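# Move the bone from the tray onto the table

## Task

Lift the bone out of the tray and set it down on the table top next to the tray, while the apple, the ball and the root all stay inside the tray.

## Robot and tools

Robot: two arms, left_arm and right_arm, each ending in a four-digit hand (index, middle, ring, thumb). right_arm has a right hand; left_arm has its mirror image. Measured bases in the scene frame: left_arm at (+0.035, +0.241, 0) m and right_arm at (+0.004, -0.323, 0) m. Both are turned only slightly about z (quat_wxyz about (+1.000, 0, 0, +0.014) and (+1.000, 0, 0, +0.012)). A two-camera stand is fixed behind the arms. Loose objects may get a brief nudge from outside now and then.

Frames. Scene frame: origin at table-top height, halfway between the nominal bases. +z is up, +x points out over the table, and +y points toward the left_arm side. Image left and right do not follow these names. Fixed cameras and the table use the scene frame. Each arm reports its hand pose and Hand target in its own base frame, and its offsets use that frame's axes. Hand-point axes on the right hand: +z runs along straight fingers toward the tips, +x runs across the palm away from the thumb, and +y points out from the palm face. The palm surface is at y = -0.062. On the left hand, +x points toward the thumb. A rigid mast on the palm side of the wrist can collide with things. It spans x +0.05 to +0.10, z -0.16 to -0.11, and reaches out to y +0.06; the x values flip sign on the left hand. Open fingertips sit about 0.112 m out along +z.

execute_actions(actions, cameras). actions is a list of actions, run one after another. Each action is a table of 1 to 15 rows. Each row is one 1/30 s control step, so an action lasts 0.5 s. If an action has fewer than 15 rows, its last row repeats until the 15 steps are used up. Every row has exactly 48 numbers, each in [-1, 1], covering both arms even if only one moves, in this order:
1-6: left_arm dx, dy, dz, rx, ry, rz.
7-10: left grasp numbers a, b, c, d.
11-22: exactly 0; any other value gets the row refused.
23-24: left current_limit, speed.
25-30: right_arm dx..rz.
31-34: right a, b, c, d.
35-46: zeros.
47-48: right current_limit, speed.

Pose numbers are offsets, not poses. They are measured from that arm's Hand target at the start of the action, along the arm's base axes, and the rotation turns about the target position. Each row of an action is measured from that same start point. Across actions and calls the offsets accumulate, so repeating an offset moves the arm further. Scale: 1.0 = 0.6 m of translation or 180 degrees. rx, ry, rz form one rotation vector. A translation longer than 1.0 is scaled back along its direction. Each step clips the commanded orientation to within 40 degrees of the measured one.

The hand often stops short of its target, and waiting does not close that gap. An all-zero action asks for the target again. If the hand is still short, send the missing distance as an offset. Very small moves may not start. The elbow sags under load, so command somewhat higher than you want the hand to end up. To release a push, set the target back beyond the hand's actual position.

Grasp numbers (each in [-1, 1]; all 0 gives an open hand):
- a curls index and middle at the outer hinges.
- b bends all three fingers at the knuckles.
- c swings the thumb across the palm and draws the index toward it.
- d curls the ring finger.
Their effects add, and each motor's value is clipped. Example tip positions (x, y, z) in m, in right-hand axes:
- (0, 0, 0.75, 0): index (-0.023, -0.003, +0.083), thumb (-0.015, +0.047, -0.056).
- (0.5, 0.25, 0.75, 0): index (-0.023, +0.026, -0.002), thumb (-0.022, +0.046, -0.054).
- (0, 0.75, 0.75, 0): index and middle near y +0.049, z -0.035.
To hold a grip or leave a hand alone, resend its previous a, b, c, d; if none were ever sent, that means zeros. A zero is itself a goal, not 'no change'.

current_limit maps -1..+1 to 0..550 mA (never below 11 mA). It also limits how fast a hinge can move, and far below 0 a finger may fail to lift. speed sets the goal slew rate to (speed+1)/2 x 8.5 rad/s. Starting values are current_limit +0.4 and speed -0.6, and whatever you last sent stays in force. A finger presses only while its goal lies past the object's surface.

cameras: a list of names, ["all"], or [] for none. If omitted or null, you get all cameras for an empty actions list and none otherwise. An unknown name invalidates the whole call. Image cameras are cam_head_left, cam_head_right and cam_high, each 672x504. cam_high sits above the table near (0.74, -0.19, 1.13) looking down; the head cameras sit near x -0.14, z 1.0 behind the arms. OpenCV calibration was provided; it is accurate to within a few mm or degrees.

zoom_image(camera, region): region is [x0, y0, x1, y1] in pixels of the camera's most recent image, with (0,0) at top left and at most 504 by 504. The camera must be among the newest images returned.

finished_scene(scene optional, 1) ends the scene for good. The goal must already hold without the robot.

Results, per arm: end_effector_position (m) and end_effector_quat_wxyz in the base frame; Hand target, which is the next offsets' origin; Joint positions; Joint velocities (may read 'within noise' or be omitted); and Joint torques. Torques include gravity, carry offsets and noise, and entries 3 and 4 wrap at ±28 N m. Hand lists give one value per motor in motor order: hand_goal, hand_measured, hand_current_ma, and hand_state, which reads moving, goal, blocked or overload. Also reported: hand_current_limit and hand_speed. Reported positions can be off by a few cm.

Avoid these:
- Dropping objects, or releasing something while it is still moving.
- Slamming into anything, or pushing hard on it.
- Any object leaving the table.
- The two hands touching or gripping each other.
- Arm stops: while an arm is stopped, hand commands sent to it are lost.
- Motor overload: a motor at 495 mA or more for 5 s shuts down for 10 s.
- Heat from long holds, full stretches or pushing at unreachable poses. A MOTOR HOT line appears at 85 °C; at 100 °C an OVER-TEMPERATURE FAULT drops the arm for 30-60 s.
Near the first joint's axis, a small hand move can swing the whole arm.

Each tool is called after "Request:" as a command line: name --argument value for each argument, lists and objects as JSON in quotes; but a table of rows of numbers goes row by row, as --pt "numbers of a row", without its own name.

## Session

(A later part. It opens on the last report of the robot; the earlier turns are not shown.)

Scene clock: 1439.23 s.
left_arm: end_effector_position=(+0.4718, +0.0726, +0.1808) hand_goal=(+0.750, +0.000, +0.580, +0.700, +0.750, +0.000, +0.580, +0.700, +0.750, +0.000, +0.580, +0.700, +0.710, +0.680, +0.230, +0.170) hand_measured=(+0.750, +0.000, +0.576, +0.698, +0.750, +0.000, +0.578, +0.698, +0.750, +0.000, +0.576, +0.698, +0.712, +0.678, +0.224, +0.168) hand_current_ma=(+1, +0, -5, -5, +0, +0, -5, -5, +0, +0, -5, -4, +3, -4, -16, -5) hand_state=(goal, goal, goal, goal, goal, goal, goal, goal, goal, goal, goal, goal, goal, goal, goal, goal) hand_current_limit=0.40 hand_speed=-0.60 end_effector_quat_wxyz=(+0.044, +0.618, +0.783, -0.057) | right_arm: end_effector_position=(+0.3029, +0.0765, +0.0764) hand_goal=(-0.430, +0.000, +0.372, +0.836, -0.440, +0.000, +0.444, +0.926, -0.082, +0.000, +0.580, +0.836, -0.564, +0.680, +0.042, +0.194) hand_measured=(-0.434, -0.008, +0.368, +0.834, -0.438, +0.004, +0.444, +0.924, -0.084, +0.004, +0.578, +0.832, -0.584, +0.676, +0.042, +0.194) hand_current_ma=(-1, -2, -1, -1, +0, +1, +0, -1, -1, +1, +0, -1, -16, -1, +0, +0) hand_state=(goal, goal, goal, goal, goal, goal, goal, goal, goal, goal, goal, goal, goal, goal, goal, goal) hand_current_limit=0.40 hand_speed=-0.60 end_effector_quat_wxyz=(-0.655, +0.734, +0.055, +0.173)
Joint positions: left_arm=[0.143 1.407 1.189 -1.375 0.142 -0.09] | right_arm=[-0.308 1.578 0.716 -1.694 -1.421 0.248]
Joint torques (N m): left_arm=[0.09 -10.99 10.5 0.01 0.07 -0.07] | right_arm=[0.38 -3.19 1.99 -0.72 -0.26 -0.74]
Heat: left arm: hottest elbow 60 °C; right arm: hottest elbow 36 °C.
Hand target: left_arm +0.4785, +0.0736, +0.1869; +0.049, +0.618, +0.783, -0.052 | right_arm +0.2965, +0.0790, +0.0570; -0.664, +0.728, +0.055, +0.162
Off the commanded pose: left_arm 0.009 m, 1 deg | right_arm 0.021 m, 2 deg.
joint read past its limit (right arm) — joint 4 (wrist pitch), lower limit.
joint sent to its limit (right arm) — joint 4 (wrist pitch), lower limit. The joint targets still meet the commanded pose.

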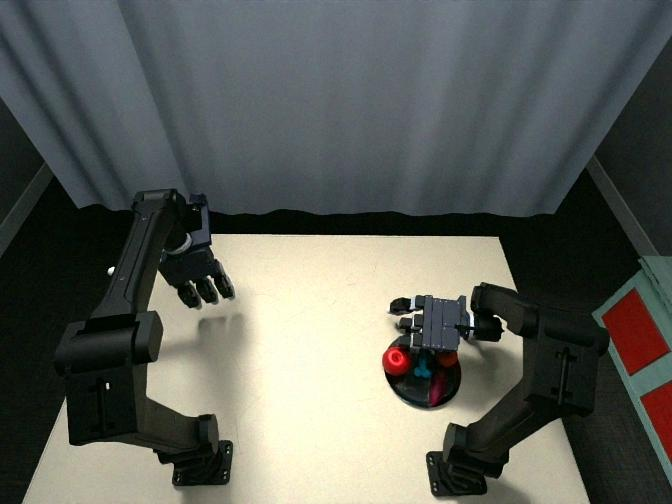

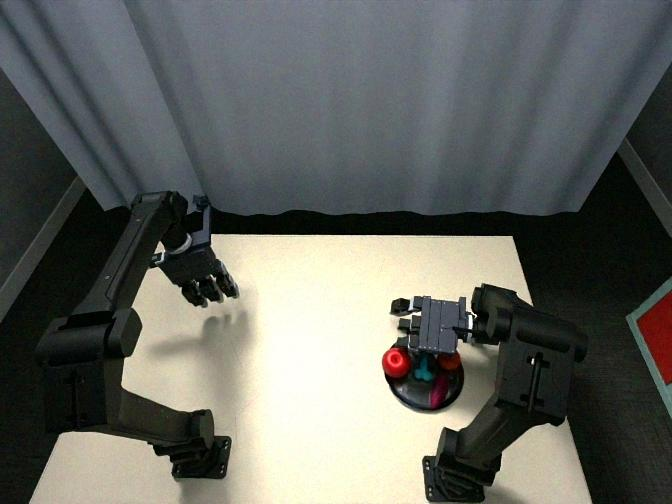

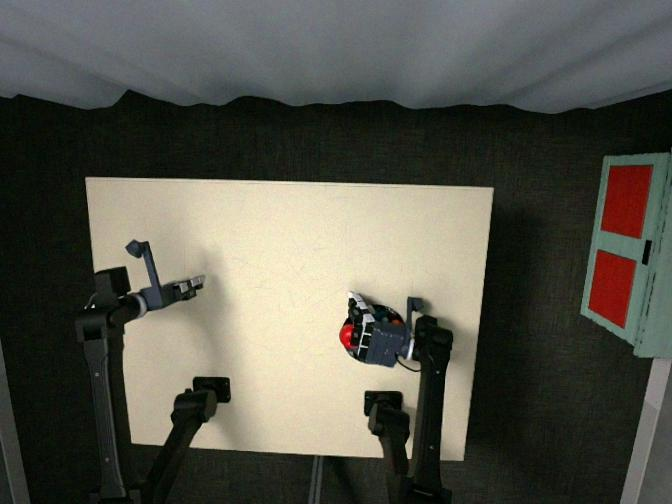

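Request:
execute_actions --actions '[[[0,0,0,0,0,0,0,0,0,0,0,0,0,0,0,0,0,0,0,0,0,0,0.4,-0.6,0,0,0.0167,0,0,0,0,0.76,0.75,0,0,0,0,0,0,0,0,0,0,0,0,0,0.2,-0.6]],[[0,0,0,0,0,0,0,0,0,0,0,0,0,0,0,0,0,0,0,0,0,0,0.4,-0.6,0,0,0,0,0,0,0,0.86,0.75,0,0,0,0,0,0,0,0,0,0,0,0,0,0.2,-0.6]],[[0,0,0,0,0,0,0,0,0,0,0,0,0,0,0,0,0,0,0,0,0,0,0.4,-0.6,0,0,0,0,0,0,0,0.95,0.75,0,0,0,0,0,0,0,0,0,0,0,0,0,0.2,-0.6]]]' --cameras '["all"]'

Request:
zoom_image --camera "cam_head_left" --region '[380, 325, 450, 395]'

Request:
zoom_image --camera "cam_high" --region '[330, 290, 410, 370]'

Scene clock: 1467.87 s.
left_arm: end_effector_position=(+0.4718, +0.0726, +0.1808) hand_goal=(+0.750, +0.000, +0.580, +0.700, +0.750, +0.000, +0.580, +0.700, +0.750, +0.000, +0.580, +0.700, +0.710, +0.680, +0.230, +0.170) hand_measured=(+0.750, +0.000, +0.576, +0.698, +0.750, +0.000, +0.578, +0.698, +0.750, +0.000, +0.576, +0.698, +0.712, +0.678, +0.224, +0.168) hand_current_ma=(+1, +0, -5, -5, +0, +0, -5, -5, +0, +0, -5, -4, +3, -4, -16, -5) hand_state=(goal, goal, goal, goal, goal, goal, goal, goal, goal, goal, goal, goal, goal, goal, goal, goal) hand_current_limit=0.40 hand_speed=-0.60 end_effector_quat_wxyz=(+0.044, +0.618, +0.783, -0.057) | right_arm: end_effector_position=(+0.3033, +0.0768, +0.0772) hand_goal=(-0.794, +0.000, +0.452, +0.890, -0.912, +0.000, +0.390, +0.926, -0.488, +0.000, +0.580, +0.890, -0.564, +0.680, +0.042, +0.248) hand_measured=(-0.576, -0.008, +0.478, +0.906, -0.900, +0.004, +0.396, +0.924, -0.486, +0.004, +0.578, +0.886, -0.584, +0.676, +0.046, +0.248) hand_current_ma=(+330, -3, +26, +12, +7, +1, +2, +0, +0, +1, +0, -1, -17, -2, +2, +0) hand_state=(blocked, goal, blocked, goal, goal, goal, goal, goal, goal, goal, goal, goal, goal, goal, goal, goal) hand_current_limit=0.20 hand_speed=-0.60 end_effector_quat_wxyz=(-0.656, +0.733, +0.049, +0.173)
Joint positions: left_arm=[0.143 1.407 1.189 -1.375 0.142 -0.09] | right_arm=[-0.308 1.577 0.716 -1.694 -1.429 0.257]
Joint torques (N m): left_arm=[-0.09 -10.7 10.48 0.01 0.07 -0.07] | right_arm=[0.5 -5.66 2.29 -0.7 0.08 -0.48]
Heat: left arm: hottest elbow 60 °C; right arm: hottest elbow 36 °C.
Hand target: left_arm +0.4785, +0.0736, +0.1869; +0.049, +0.618, +0.783, -0.052 | right_arm +0.2964, +0.0790, +0.0670; -0.664, +0.728, +0.055, +0.162
Off the commanded pose: left_arm 0.009 m, 1 deg | right_arm 0.012 m, 2 deg.
joint read past its limit (right arm) — joint 4 (wrist pitch), lower limit.
joint sent to its limit (right arm) — joint 4 (wrist pitch), lower limit. The joint targets still meet the commanded pose.

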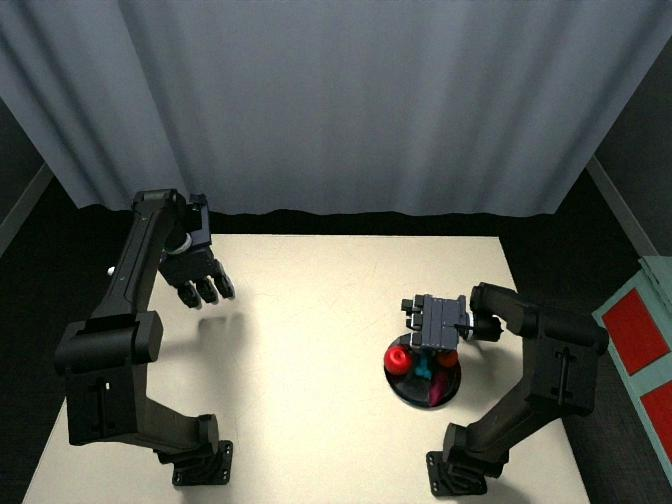

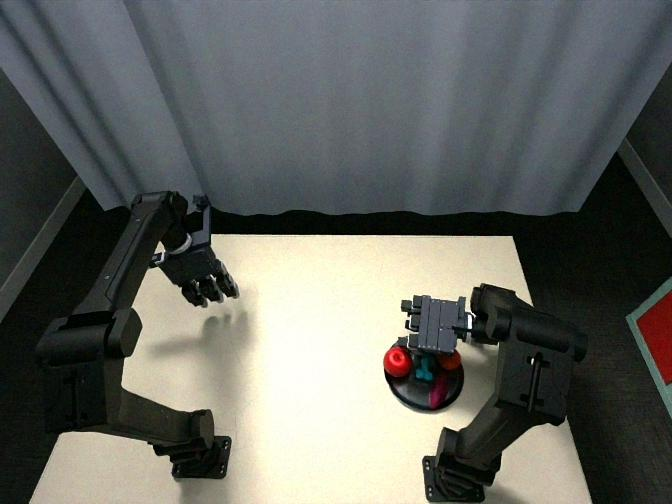

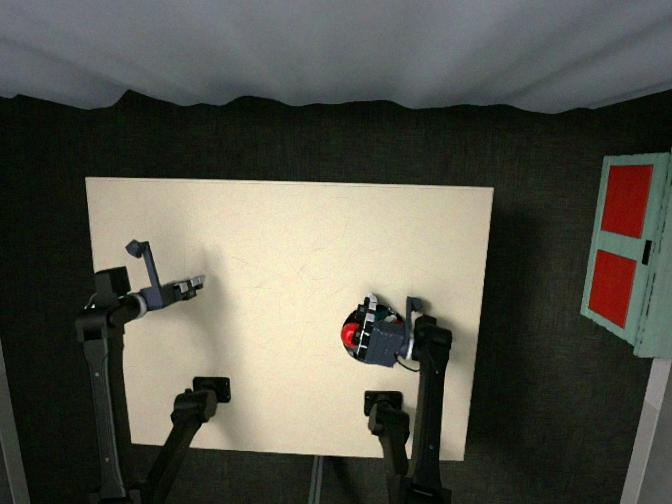

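Scaled by 7.200 from the camera's 672x504 image, which has a finer 960x720 frame.

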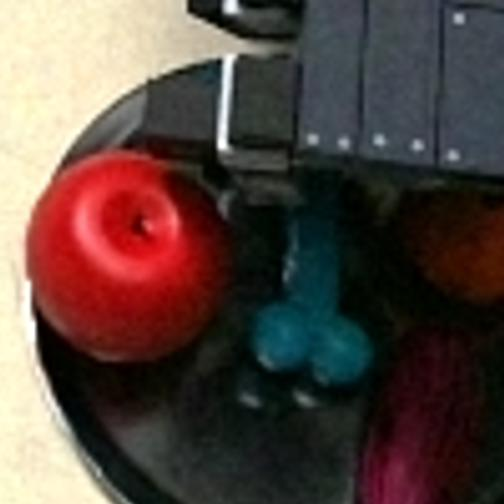

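Scaled by 6.300 from the camera's 672x504 image, which has a finer 960x720 frame.

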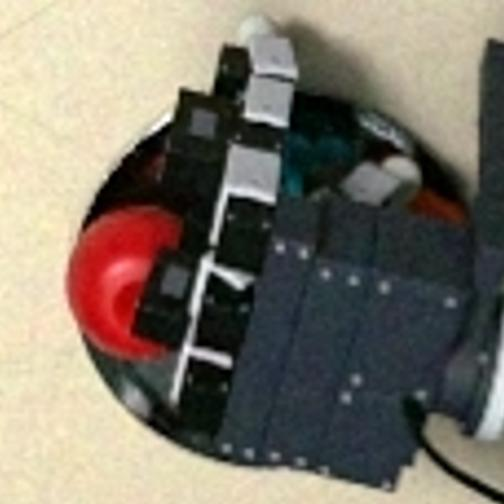

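Request:
execute_actions --actions '[[[0,0,0,0,0,0,0,0,0,0,0,0,0,0,0,0,0,0,0,0,0,0,0.4,-0.6,0,0,0.04,0,0,0,0,0.95,0.75,0,0,0,0,0,0,0,0,0,0,0,0,0,0.2,-0.6]],[[0,0,0,0,0,0,0,0,0,0,0,0,0,0,0,0,0,0,0,0,0,0,0.4,-0.6,0,0,0.05,0,0,0,0,0.95,0.75,0,0,0,0,0,0,0,0,0,0,0,0,0,0.2,-0.6]]]' --cameras '["all"]'

Request:
zoom_image --camera "cam_head_left" --region '[380, 305, 470, 395]'

Request:
zoom_image --camera "cam_high" --region '[330, 290, 410, 370]'

Scene clock: 1496.03 s.
left_arm: end_effector_position=(+0.4718, +0.0726, +0.1808) hand_goal=(+0.750, +0.000, +0.580, +0.700, +0.750, +0.000, +0.580, +0.700, +0.750, +0.000, +0.580, +0.700, +0.710, +0.680, +0.230, +0.170) hand_measured=(+0.750, +0.000, +0.576, +0.698, +0.750, +0.000, +0.578, +0.698, +0.750, +0.000, +0.576, +0.698, +0.712, +0.678, +0.224, +0.168) hand_current_ma=(+1, +0, -5, -5, +0, +0, -5, -5, +0, +0, -5, -4, +3, -4, -16, -5) hand_state=(goal, goal, goal, goal, goal, goal, goal, goal, goal, goal, goal, goal, goal, goal, goal, goal) hand_current_limit=0.40 hand_speed=-0.60 end_effector_quat_wxyz=(+0.044, +0.618, +0.783, -0.057) | right_arm: end_effector_position=(+0.2918, +0.0795, +0.1136) hand_goal=(-0.794, +0.000, +0.452, +0.890, -0.912, +0.000, +0.390, +0.926, -0.488, +0.000, +0.580, +0.890, -0.564, +0.680, +0.042, +0.248) hand_measured=(-0.678, +0.004, +0.480, +0.908, -0.900, +0.004, +0.396, +0.924, -0.486, +0.004, +0.578, +0.886, -0.578, +0.678, +0.074, +0.266) hand_current_ma=(+319, +1, +28, +14, +7, +1, +2, +0, +0, +1, +0, -1, -9, +0, +51, +20) hand_state=(blocked, goal, blocked, goal, goal, goal, goal, goal, goal, goal, goal, goal, goal, goal, blocked, goal) hand_current_limit=0.20 hand_speed=-0.60 end_effector_quat_wxyz=(-0.650, +0.740, +0.040, +0.165)
Joint positions: left_arm=[0.143 1.407 1.189 -1.375 0.142 -0.09] | right_arm=[-0.303 1.419 0.716 -1.694 -1.424 0.437]
Joint torques (N m): left_arm=[0.09 -10.7 10.55 -0.05 0.07 -0.07] | right_arm=[0.67 -7.47 5.68 -0.54 -0.67 -0.02]
Heat: left arm: hottest elbow 60 °C; right arm: hottest elbow 36 °C.
Hand target: left_arm +0.4785, +0.0736, +0.1869; +0.049, +0.618, +0.783, -0.052 | right_arm +0.2964, +0.0790, +0.1210; -0.664, +0.728, +0.055, +0.162
Off the commanded pose: left_arm 0.009 m, 1 deg | right_arm 0.009 m, 3 deg.
joint read past its limit (right arm) — joint 4 (wrist pitch), lower limit.
joint sent to its limit (right arm) — joint 4 (wrist pitch), lower limit. The joint targets are off in orientation, not in position.

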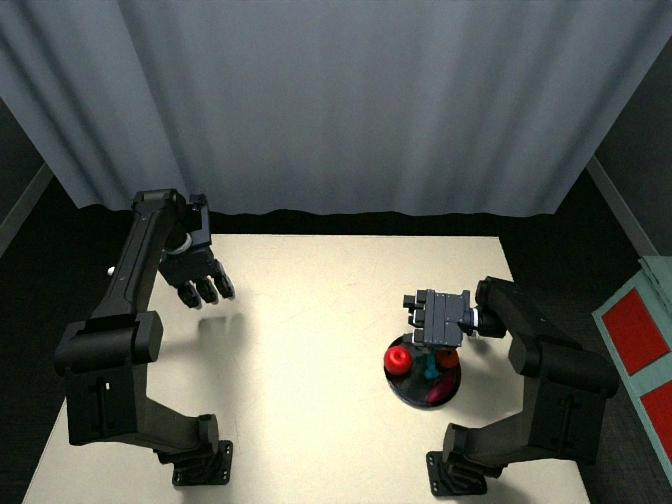

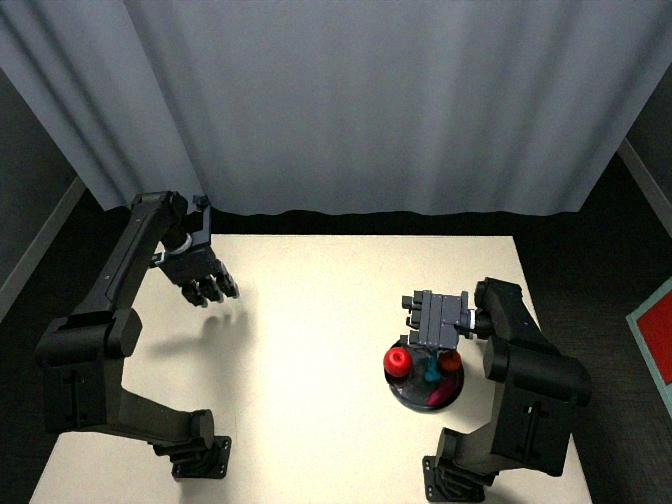

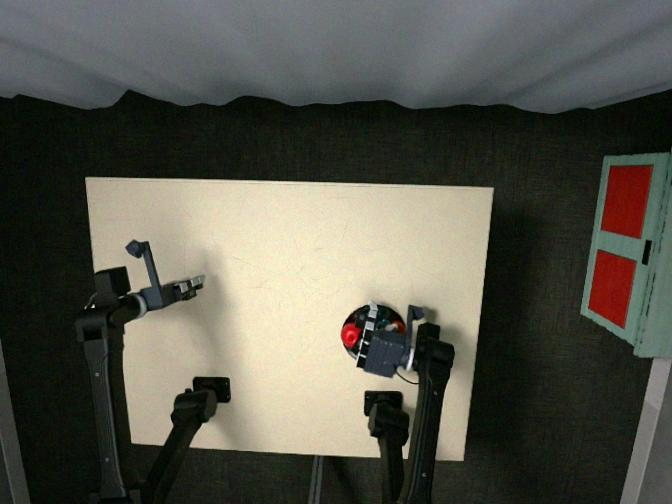

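Scaled by 5.600 from the camera's 672x504 image, which has a finer 960x720 frame.

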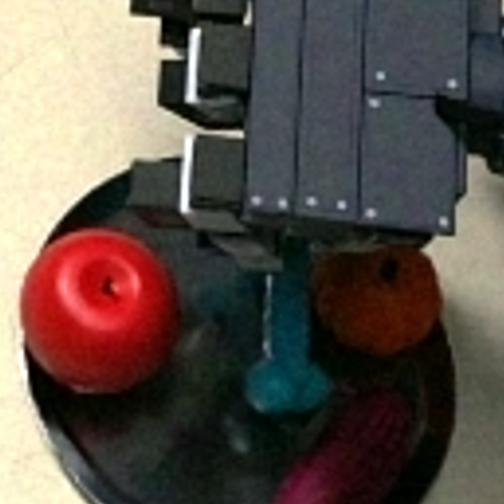

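Scaled by 6.300 from the camera's 672x504 image, which has a finer 960x720 frame.

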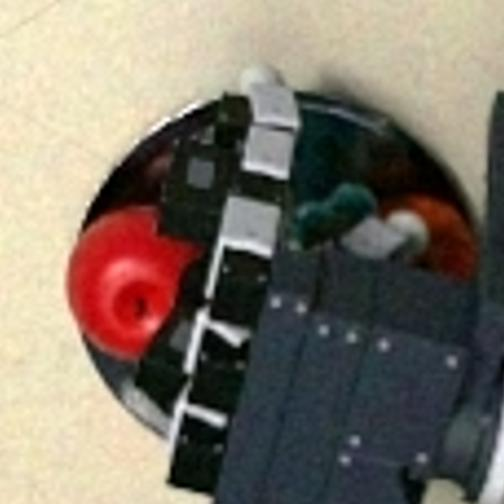

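Request:
zoom_image --camera "cam_head_right" --region '[395, 325, 465, 395]'

Request:
zoom_image --camera "cam_high" --region '[360, 300, 410, 350]'

Request:
zoom_image --camera "cam_head_left" --region '[400, 335, 460, 395]'

Scaled by 7.200 from the camera's 672x504 image, which has a finer 960x720 frame.

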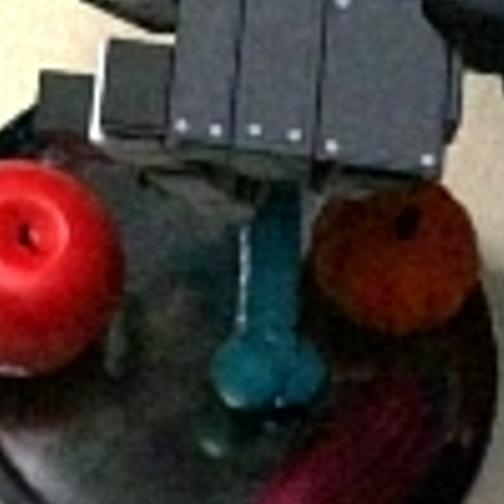

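Scaled by 10.080 from the camera's 672x504 image, which has a finer 960x720 frame.

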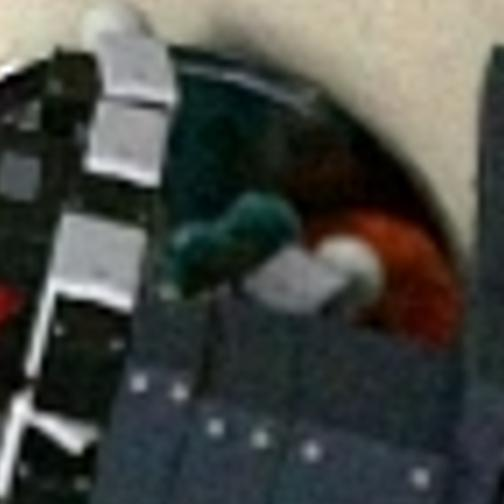

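Scaled by 8.400 from the camera's 672x504 image, which has a finer 960x720 frame.

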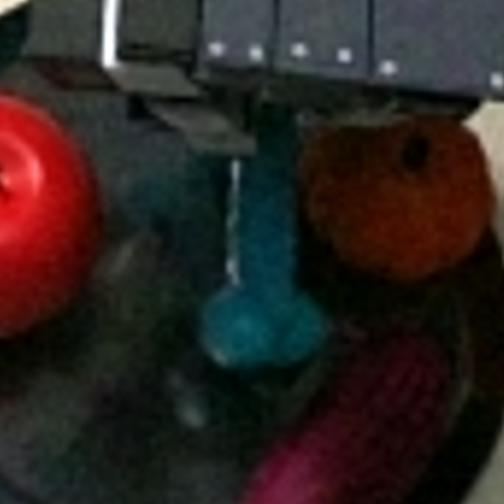

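Request:
execute_actions --actions '[[[0,0,0,0,0,0,0,0,0,0,0,0,0,0,0,0,0,0,0,0,0,0,0.4,-0.6,0.018,0.022,-0.005,0,0,0,0,0.95,0.75,0,0,0,0,0,0,0,0,0,0,0,0,0,0.2,-0.6]],[[0,0,0,0,0,0,0,0,0,0,0,0,0,0,0,0,0,0,0,0,0,0,0.4,-0.6,0,0,-0.05,0,0,0,0,0.95,0.75,0,0,0,0,0,0,0,0,0,0,0,0,0,0.2,-0.6]]]' --cameras '["all"]'

Request:
zoom_image --camera "cam_high" --region '[340, 295, 410, 365]'

Request:
zoom_image --camera "cam_head_left" --region '[385, 325, 455, 395]'

Scene clock: 1584.23 s.
left_arm: end_effector_position=(+0.4718, +0.0726, +0.1808) hand_goal=(+0.750, +0.000, +0.580, +0.700, +0.750, +0.000, +0.580, +0.700, +0.750, +0.000, +0.580, +0.700, +0.710, +0.680, +0.230, +0.170) hand_measured=(+0.750, +0.000, +0.576, +0.698, +0.750, +0.000, +0.578, +0.698, +0.750, +0.000, +0.576, +0.698, +0.712, +0.678, +0.224, +0.168) hand_current_ma=(+1, +0, -5, -5, +0, +0, -5, -5, +0, +0, -5, -4, +3, -4, -16, -5) hand_state=(goal, goal, goal, goal, goal, goal, goal, goal, goal, goal, goal, goal, goal, goal, goal, goal) hand_current_limit=0.40 hand_speed=-0.60 end_effector_quat_wxyz=(+0.044, +0.618, +0.783, -0.057) | right_arm: end_effector_position=(+0.3005, +0.0924, +0.0891) hand_goal=(-0.794, +0.000, +0.452, +0.890, -0.912, +0.000, +0.390, +0.926, -0.488, +0.000, +0.580, +0.890, -0.564, +0.680, +0.042, +0.248) hand_measured=(-0.736, +0.012, +0.472, +0.904, -0.902, +0.004, +0.396, +0.924, -0.486, +0.004, +0.578, +0.886, -0.574, +0.678, +0.064, +0.260) hand_current_ma=(+102, +6, +17, +9, +6, +1, +2, +0, +0, +1, +0, -1, -5, +0, +28, +12) hand_state=(blocked, goal, blocked, goal, goal, goal, goal, goal, goal, goal, goal, goal, goal, goal, blocked, goal) hand_current_limit=0.20 hand_speed=-0.60 end_effector_quat_wxyz=(-0.663, +0.730, +0.048, +0.159)
Joint positions: left_arm=[0.143 1.407 1.189 -1.375 0.142 -0.09] | right_arm=[-0.259 1.529 0.716 -1.665 -1.457 0.36]
Joint torques (N m): left_arm=[0.03 -10.64 10.5 0.01 0.06 -0.07] | right_arm=[0.62 -6.07 4.86 -0.72 -0.68 -0.39]
Heat: left arm: hottest elbow 60 °C; right arm: hottest elbow 39 °C.
Hand target: left_arm +0.4785, +0.0736, +0.1869; +0.049, +0.618, +0.783, -0.052 | right_arm +0.3073, +0.0922, +0.0880; -0.664, +0.728, +0.055, +0.162
Off the commanded pose: left_arm 0.009 m, 1 deg | right_arm 0.007 m, 1 deg.

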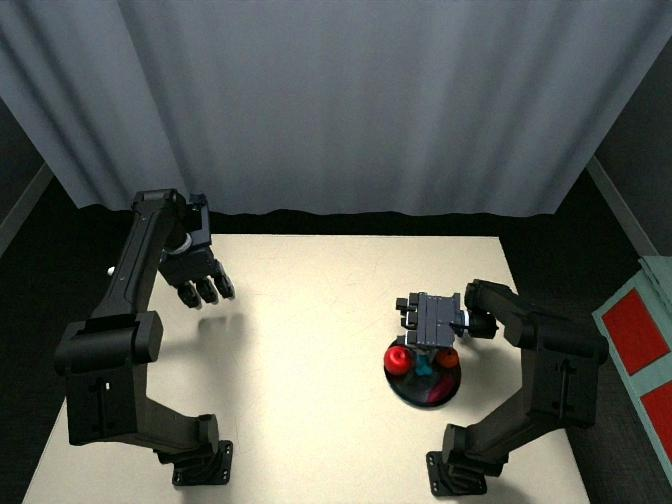

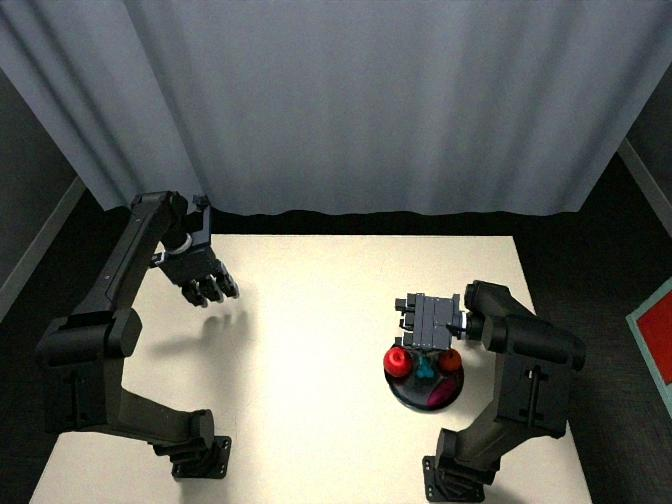

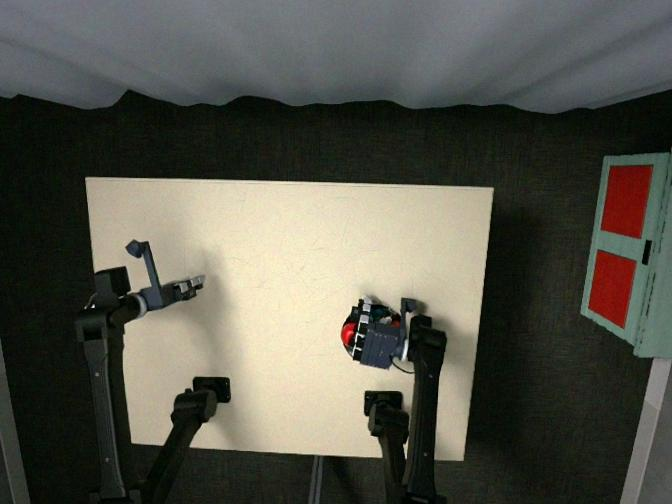

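Scaled by 7.200 from the camera's 672x504 image, which has a finer 960x720 frame.

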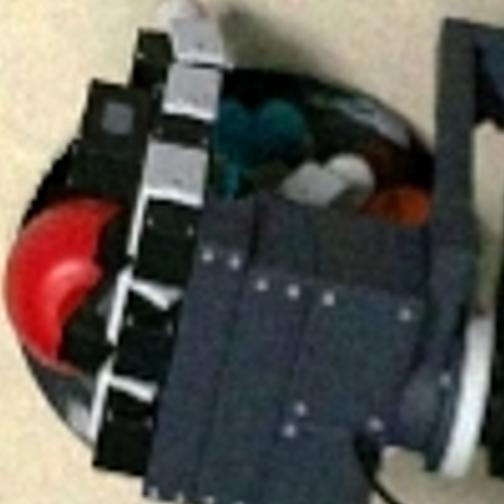

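Scaled by 7.200 from the camera's 672x504 image, which has a finer 960x720 frame.

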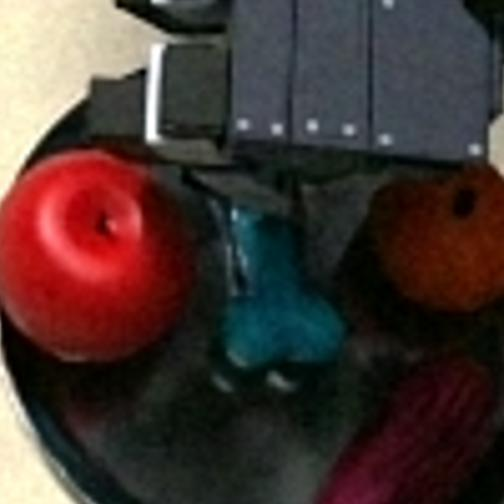

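Request:
execute_actions --actions '[[[0,0,0,0,0,0,0,0,0,0,0,0,0,0,0,0,0,0,0,0,0,0,0.4,-0.6,0.003,-0.0187,0.005,0,0,0,0,0.67,0.75,0,0,0,0,0,0,0,0,0,0,0,0,0,0.2,-0.6]],[[0,0,0,0,0,0,0,0,0,0,0,0,0,0,0,0,0,0,0,0,0,0,0.4,-0.6,0,0,-0.03,0,0,0,0,0.66,0.75,0,0,0,0,0,0,0,0,0,0,0,0,0,0.2,-0.6]]]' --cameras '["all"]'

Request:
zoom_image --camera "cam_high" --region '[340, 295, 410, 365]'

Request:
zoom_image --camera "cam_head_left" --region '[385, 325, 455, 395]'

Scene clock: 1616.00 s.
left_arm: end_effector_position=(+0.4718, +0.0726, +0.1808) hand_goal=(+0.750, +0.000, +0.580, +0.700, +0.750, +0.000, +0.580, +0.700, +0.750, +0.000, +0.580, +0.700, +0.710, +0.680, +0.230, +0.170) hand_measured=(+0.750, +0.000, +0.576, +0.698, +0.750, +0.000, +0.578, +0.698, +0.750, +0.000, +0.576, +0.698, +0.712, +0.678, +0.224, +0.168) hand_current_ma=(+1, +0, -5, -5, +0, +0, -5, -5, +0, +0, -5, -4, +3, -4, -16, -5) hand_state=(goal, goal, goal, goal, goal, goal, goal, goal, goal, goal, goal, goal, goal, goal, goal, goal) hand_current_limit=0.40 hand_speed=-0.60 end_effector_quat_wxyz=(+0.044, +0.618, +0.783, -0.057) | right_arm: end_effector_position=(+0.3012, +0.0854, +0.0719) hand_goal=(-0.404, +0.000, +0.366, +0.832, -0.404, +0.000, +0.448, +0.926, -0.052, +0.000, +0.580, +0.832, -0.564, +0.680, +0.042, +0.190) hand_measured=(-0.408, -0.002, +0.366, +0.836, -0.408, +0.004, +0.446, +0.924, -0.064, +0.004, +0.578, +0.834, -0.560, +0.680, +0.046, +0.192) hand_current_ma=(-1, +0, +0, +1, -1, +1, -1, +0, -8, +1, +0, +1, +1, +0, +2, +1) hand_state=(goal, goal, goal, goal, goal, goal, goal, goal, goal, goal, goal, goal, goal, goal, goal, goal) hand_current_limit=0.20 hand_speed=-0.60 end_effector_quat_wxyz=(-0.661, +0.732, +0.052, +0.159)
Joint positions: left_arm=[0.143 1.407 1.189 -1.375 0.142 -0.09] | right_arm=[-0.28 1.594 0.716 -1.675 -1.432 0.277]
Joint torques (N m): left_arm=[-0.03 -10.81 10.47 -0.01 0.08 -0.07] | right_arm=[-0.26 -6.65 4.93 -1.5 -0.58 -0.37]
Heat: left arm: hottest elbow 60 °C; right arm: hottest elbow 39 °C.
Hand target: left_arm +0.4785, +0.0736, +0.1869; +0.049, +0.618, +0.783, -0.052 | right_arm +0.3091, +0.0809, +0.0730; -0.664, +0.728, +0.055, +0.162
Off the commanded pose: left_arm 0.009 m, 1 deg | right_arm 0.009 m, 1 deg.
joint sent to its limit (right arm) — joint 4 (wrist pitch), lower limit. The joint targets still meet the commanded pose.

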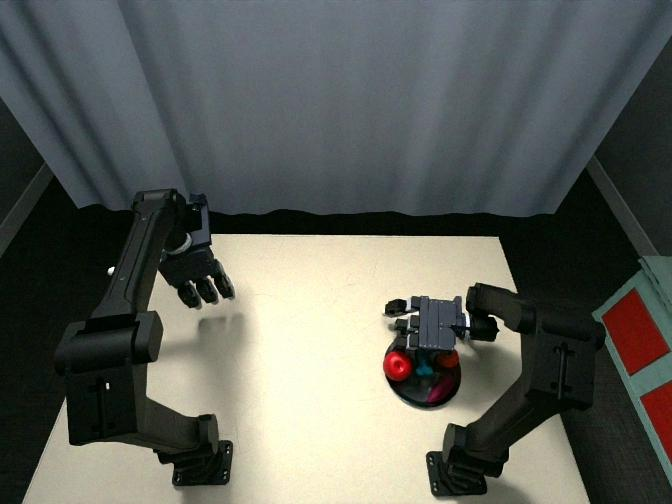

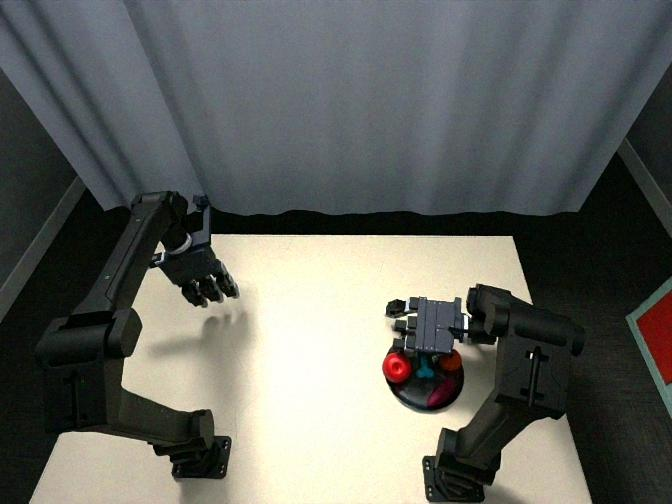

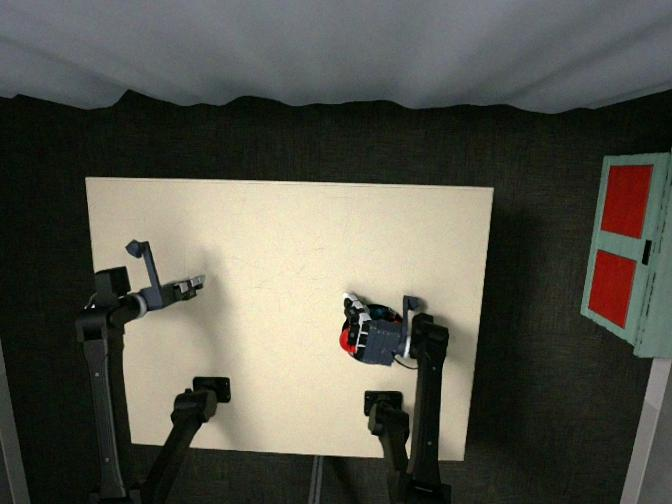

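Scaled by 7.200 from the camera's 672x504 image, which has a finer 960x720 frame.

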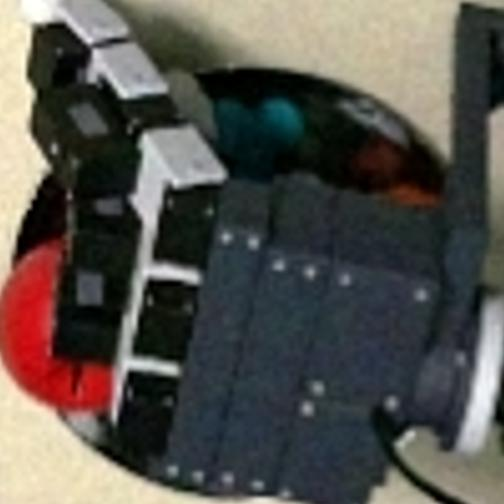

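Scaled by 7.200 from the camera's 672x504 image, which has a finer 960x720 frame.

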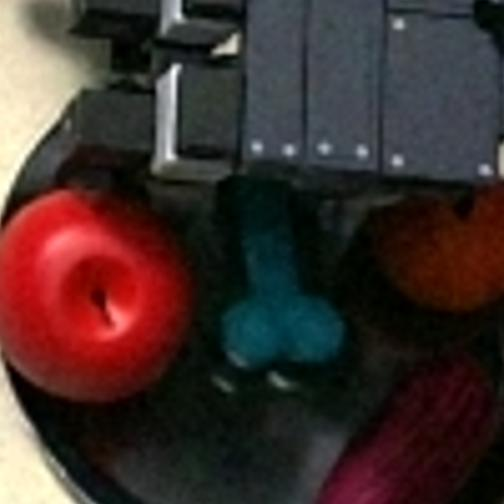

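Request:
execute_actions --actions '[[[0,0,0,0,0,0,0,0,0,0,0,0,0,0,0,0,0,0,0,0,0,0,0.4,-0.6,0,0,-0.01,0,0,0,0,0.68,0.75,0,0,0,0,0,0,0,0,0,0,0,0,0,0.2,-0.6]],[[0,0,0,0,0,0,0,0,0,0,0,0,0,0,0,0,0,0,0,0,0,0,0.4,-0.6,0,0,0,0,0,0,0,0.77,0.75,0,0,0,0,0,0,0,0,0,0,0,0,0,0.2,-0.6]],[[0,0,0,0,0,0,0,0,0,0,0,0,0,0,0,0,0,0,0,0,0,0,0.4,-0.6,0,0,0,0,0,0,0,0.86,0.75,0,0,0,0,0,0,0,0,0,0,0,0,0,0.2,-0.6]],[[0,0,0,0,0,0,0,0,0,0,0,0,0,0,0,0,0,0,0,0,0,0,0.4,-0.6,0,0,0,0,0,0,0,0.95,0.75,0,0,0,0,0,0,0,0,0,0,0,0,0,0.2,-0.6]]]' --cameras '["all"]'

Request:
zoom_image --camera "cam_high" --region '[340, 295, 410, 365]'

Request:
zoom_image --camera "cam_head_left" --region '[385, 325, 455, 395]'

Scene clock: 1644.73 s.
left_arm: end_effector_position=(+0.4718, +0.0726, +0.1808) hand_goal=(+0.750, +0.000, +0.580, +0.700, +0.750, +0.000, +0.580, +0.700, +0.750, +0.000, +0.580, +0.700, +0.710, +0.680, +0.230, +0.170) hand_measured=(+0.750, +0.000, +0.576, +0.698, +0.750, +0.000, +0.578, +0.698, +0.750, +0.000, +0.576, +0.698, +0.712, +0.678, +0.224, +0.168) hand_current_ma=(+1, +0, -5, -5, +0, +0, -5, -5, +0, +0, -5, -4, +3, -4, -16, -5) hand_state=(goal, goal, goal, goal, goal, goal, goal, goal, goal, goal, goal, goal, goal, goal, goal, goal) hand_current_limit=0.40 hand_speed=-0.60 end_effector_quat_wxyz=(+0.044, +0.618, +0.783, -0.057) | right_arm: end_effector_position=(+0.3026, +0.0855, +0.0697) hand_goal=(-0.794, +0.000, +0.452, +0.890, -0.912, +0.000, +0.390, +0.926, -0.488, +0.000, +0.580, +0.890, -0.564, +0.680, +0.042, +0.248) hand_measured=(-0.622, -0.008, +0.480, +0.906, -0.588, -0.014, +0.448, +0.944, -0.486, +0.004, +0.578, +0.886, -0.558, +0.680, +0.076, +0.264) hand_current_ma=(+330, -3, +27, +12, +330, -7, +94, +13, +0, +1, +0, -1, +2, +0, +56, +19) hand_state=(blocked, goal, blocked, goal, blocked, goal, blocked, goal, goal, goal, goal, goal, goal, goal, blocked, goal) hand_current_limit=0.20 hand_speed=-0.60 end_effector_quat_wxyz=(-0.662, +0.730, +0.054, +0.162)
Joint positions: left_arm=[0.143 1.407 1.189 -1.375 0.142 -0.09] | right_arm=[-0.28 1.608 0.716 -1.685 -1.437 0.247]
Joint torques (N m): left_arm=[-0.03 -10.87 10.47 0.01 0.07 -0.08] | right_arm=[-0.32 -6.01 4.66 -1.11 -0.24 -0.33]
Heat: left arm: hottest elbow 60 °C; right arm: hottest elbow 39 °C.
Hand target: left_arm +0.4785, +0.0736, +0.1869; +0.049, +0.618, +0.783, -0.052 | right_arm +0.3090, +0.0809, +0.0670; -0.664, +0.728, +0.055, +0.162
Off the commanded pose: left_arm 0.009 m, 1 deg | right_arm 0.008 m, 0 deg.
joint sent to its limit (right arm) — joint 4 (wrist pitch), lower limit. The joint targets still meet the commanded pose.

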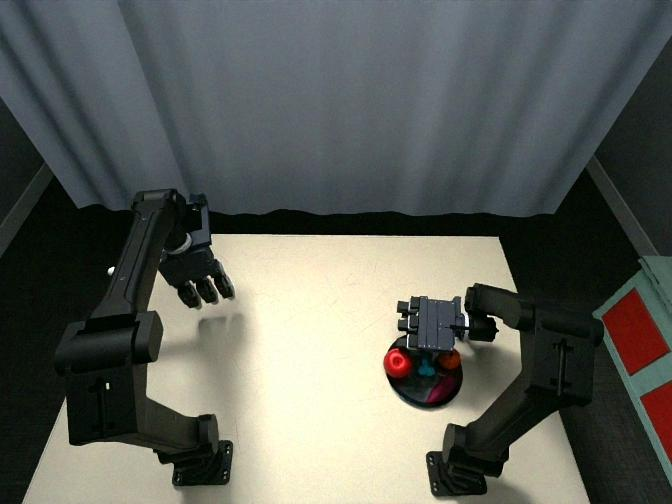

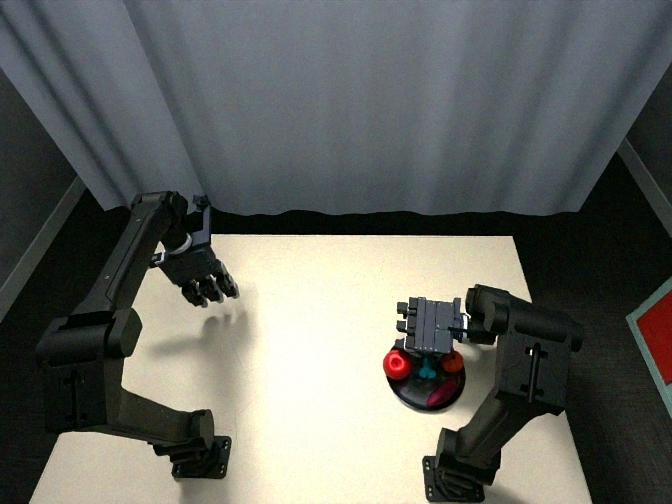

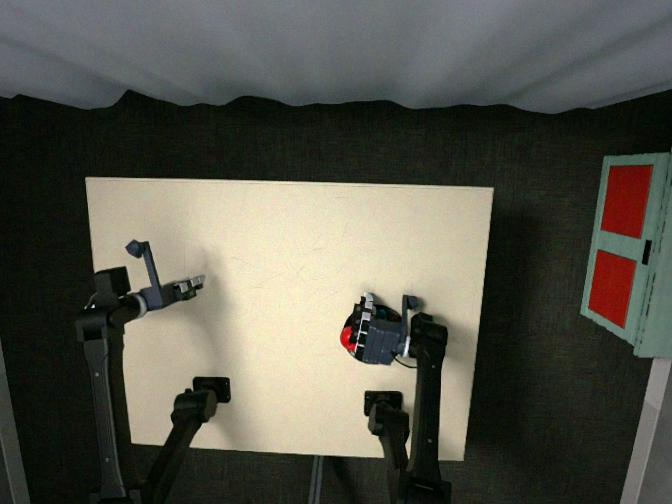

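Scaled by 7.200 from the camera's 672x504 image, which has a finer 960x720 frame.

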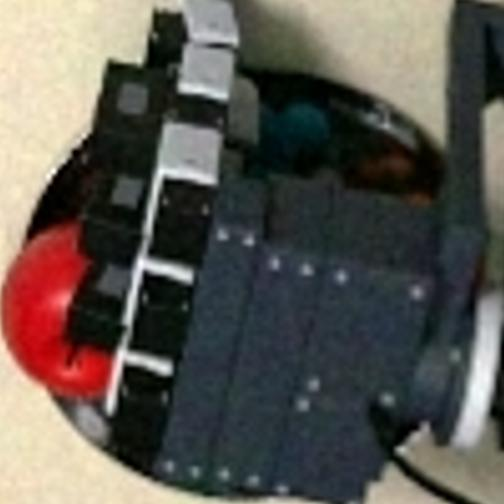

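Scaled by 7.200 from the camera's 672x504 image, which has a finer 960x720 frame.

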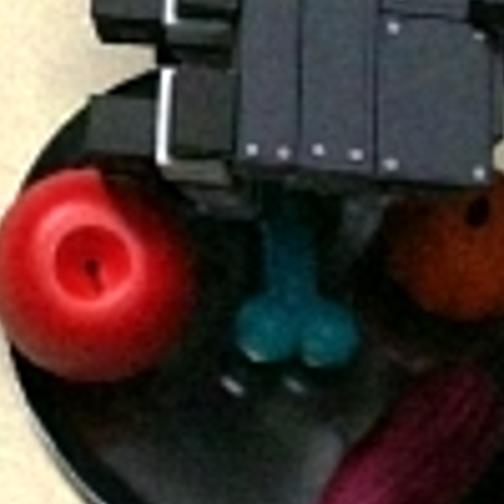

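Request:
execute_actions --actions '[[[0,0,0,0,0,0,0,0,0,0,0,0,0,0,0,0,0,0,0,0,0,0,0.4,-0.6,-0.005,0,0.035,0,0,0,0,0.95,0.75,0,0,0,0,0,0,0,0,0,0,0,0,0,0.2,-0.6]],[[0,0,0,0,0,0,0,0,0,0,0,0,0,0,0,0,0,0,0,0,0,0,0.4,-0.6,0,0,0.03,0,0,0,0,0.95,0.75,0,0,0,0,0,0,0,0,0,0,0,0,0,0.2,-0.6]]]' --cameras '["all"]'

Request:
zoom_image --camera "cam_high" --region '[340, 295, 410, 365]'

Request:
zoom_image --camera "cam_head_left" --region '[385, 325, 455, 395]'

Scene clock: 1671.23 s.
left_arm: end_effector_position=(+0.4718, +0.0726, +0.1808) hand_goal=(+0.750, +0.000, +0.580, +0.700, +0.750, +0.000, +0.580, +0.700, +0.750, +0.000, +0.580, +0.700, +0.710, +0.680, +0.230, +0.170) hand_measured=(+0.750, +0.000, +0.576, +0.698, +0.750, +0.000, +0.578, +0.698, +0.750, +0.000, +0.576, +0.698, +0.712, +0.678, +0.224, +0.168) hand_current_ma=(+1, +0, -5, -5, +0, +0, -5, -5, +0, +0, -5, -4, +3, -4, -16, -5) hand_state=(goal, goal, goal, goal, goal, goal, goal, goal, goal, goal, goal, goal, goal, goal, goal, goal) hand_current_limit=0.40 hand_speed=-0.60 end_effector_quat_wxyz=(+0.044, +0.618, +0.783, -0.057) | right_arm: end_effector_position=(+0.2951, +0.0859, +0.0949) hand_goal=(-0.794, +0.000, +0.452, +0.890, -0.912, +0.000, +0.390, +0.926, -0.488, +0.000, +0.580, +0.890, -0.564, +0.680, +0.042, +0.248) hand_measured=(-0.660, +0.002, +0.486, +0.910, -0.900, -0.002, +0.396, +0.928, -0.486, +0.004, +0.578, +0.886, -0.562, +0.682, +0.102, +0.280) hand_current_ma=(+330, +0, +37, +17, +7, +0, +2, +1, +0, +1, +0, -1, +0, +1, +147, +58) hand_state=(blocked, goal, blocked, blocked, goal, goal, goal, goal, goal, goal, goal, goal, goal, goal, blocked, blocked) hand_current_limit=0.20 hand_speed=-0.60 end_effector_quat_wxyz=(-0.658, +0.736, +0.043, +0.154)
Joint positions: left_arm=[0.143 1.407 1.189 -1.375 0.142 -0.09] | right_arm=[-0.28 1.5 0.716 -1.685 -1.432 0.381]
Joint torques (N m): left_arm=[-0.03 -10.75 10.51 0.01 0.07 -0.07] | right_arm=[-0.15 -8.41 6.13 -1.01 -0.68 -0.09]
Heat: left arm: hottest elbow 61 °C; right arm: hottest elbow 39 °C.
Hand target: left_arm +0.4785, +0.0736, +0.1869; +0.049, +0.618, +0.783, -0.052 | right_arm +0.3061, +0.0809, +0.1060; -0.664, +0.728, +0.055, +0.162
Off the commanded pose: left_arm 0.009 m, 1 deg | right_arm 0.016 m, 2 deg.
joint sent to its limit (right arm) — joint 4 (wrist pitch), lower limit. The joint targets still meet the commanded pose.

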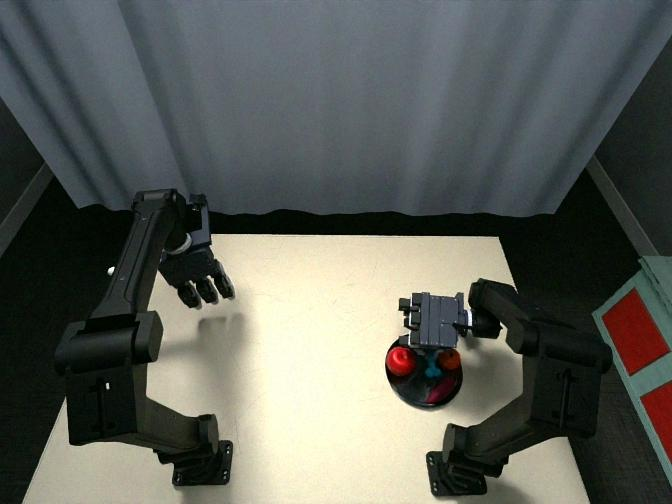

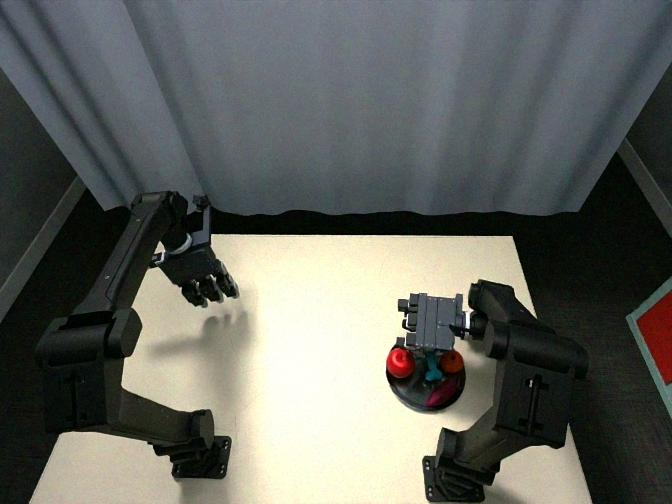

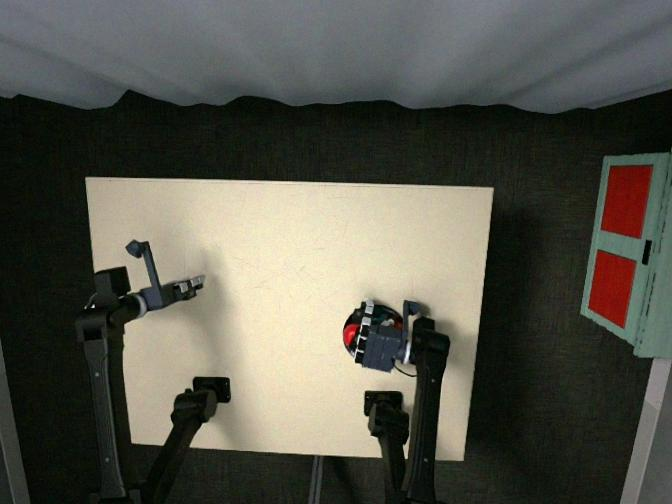

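Scaled by 7.200 from the camera's 672x504 image, which has a finer 960x720 frame.

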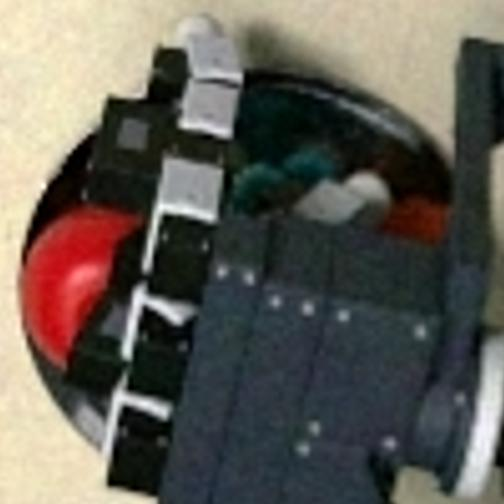

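Scaled by 7.200 from the camera's 672x504 image, which has a finer 960x720 frame.

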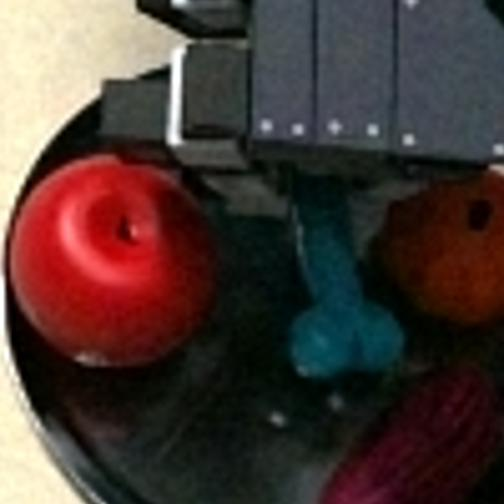

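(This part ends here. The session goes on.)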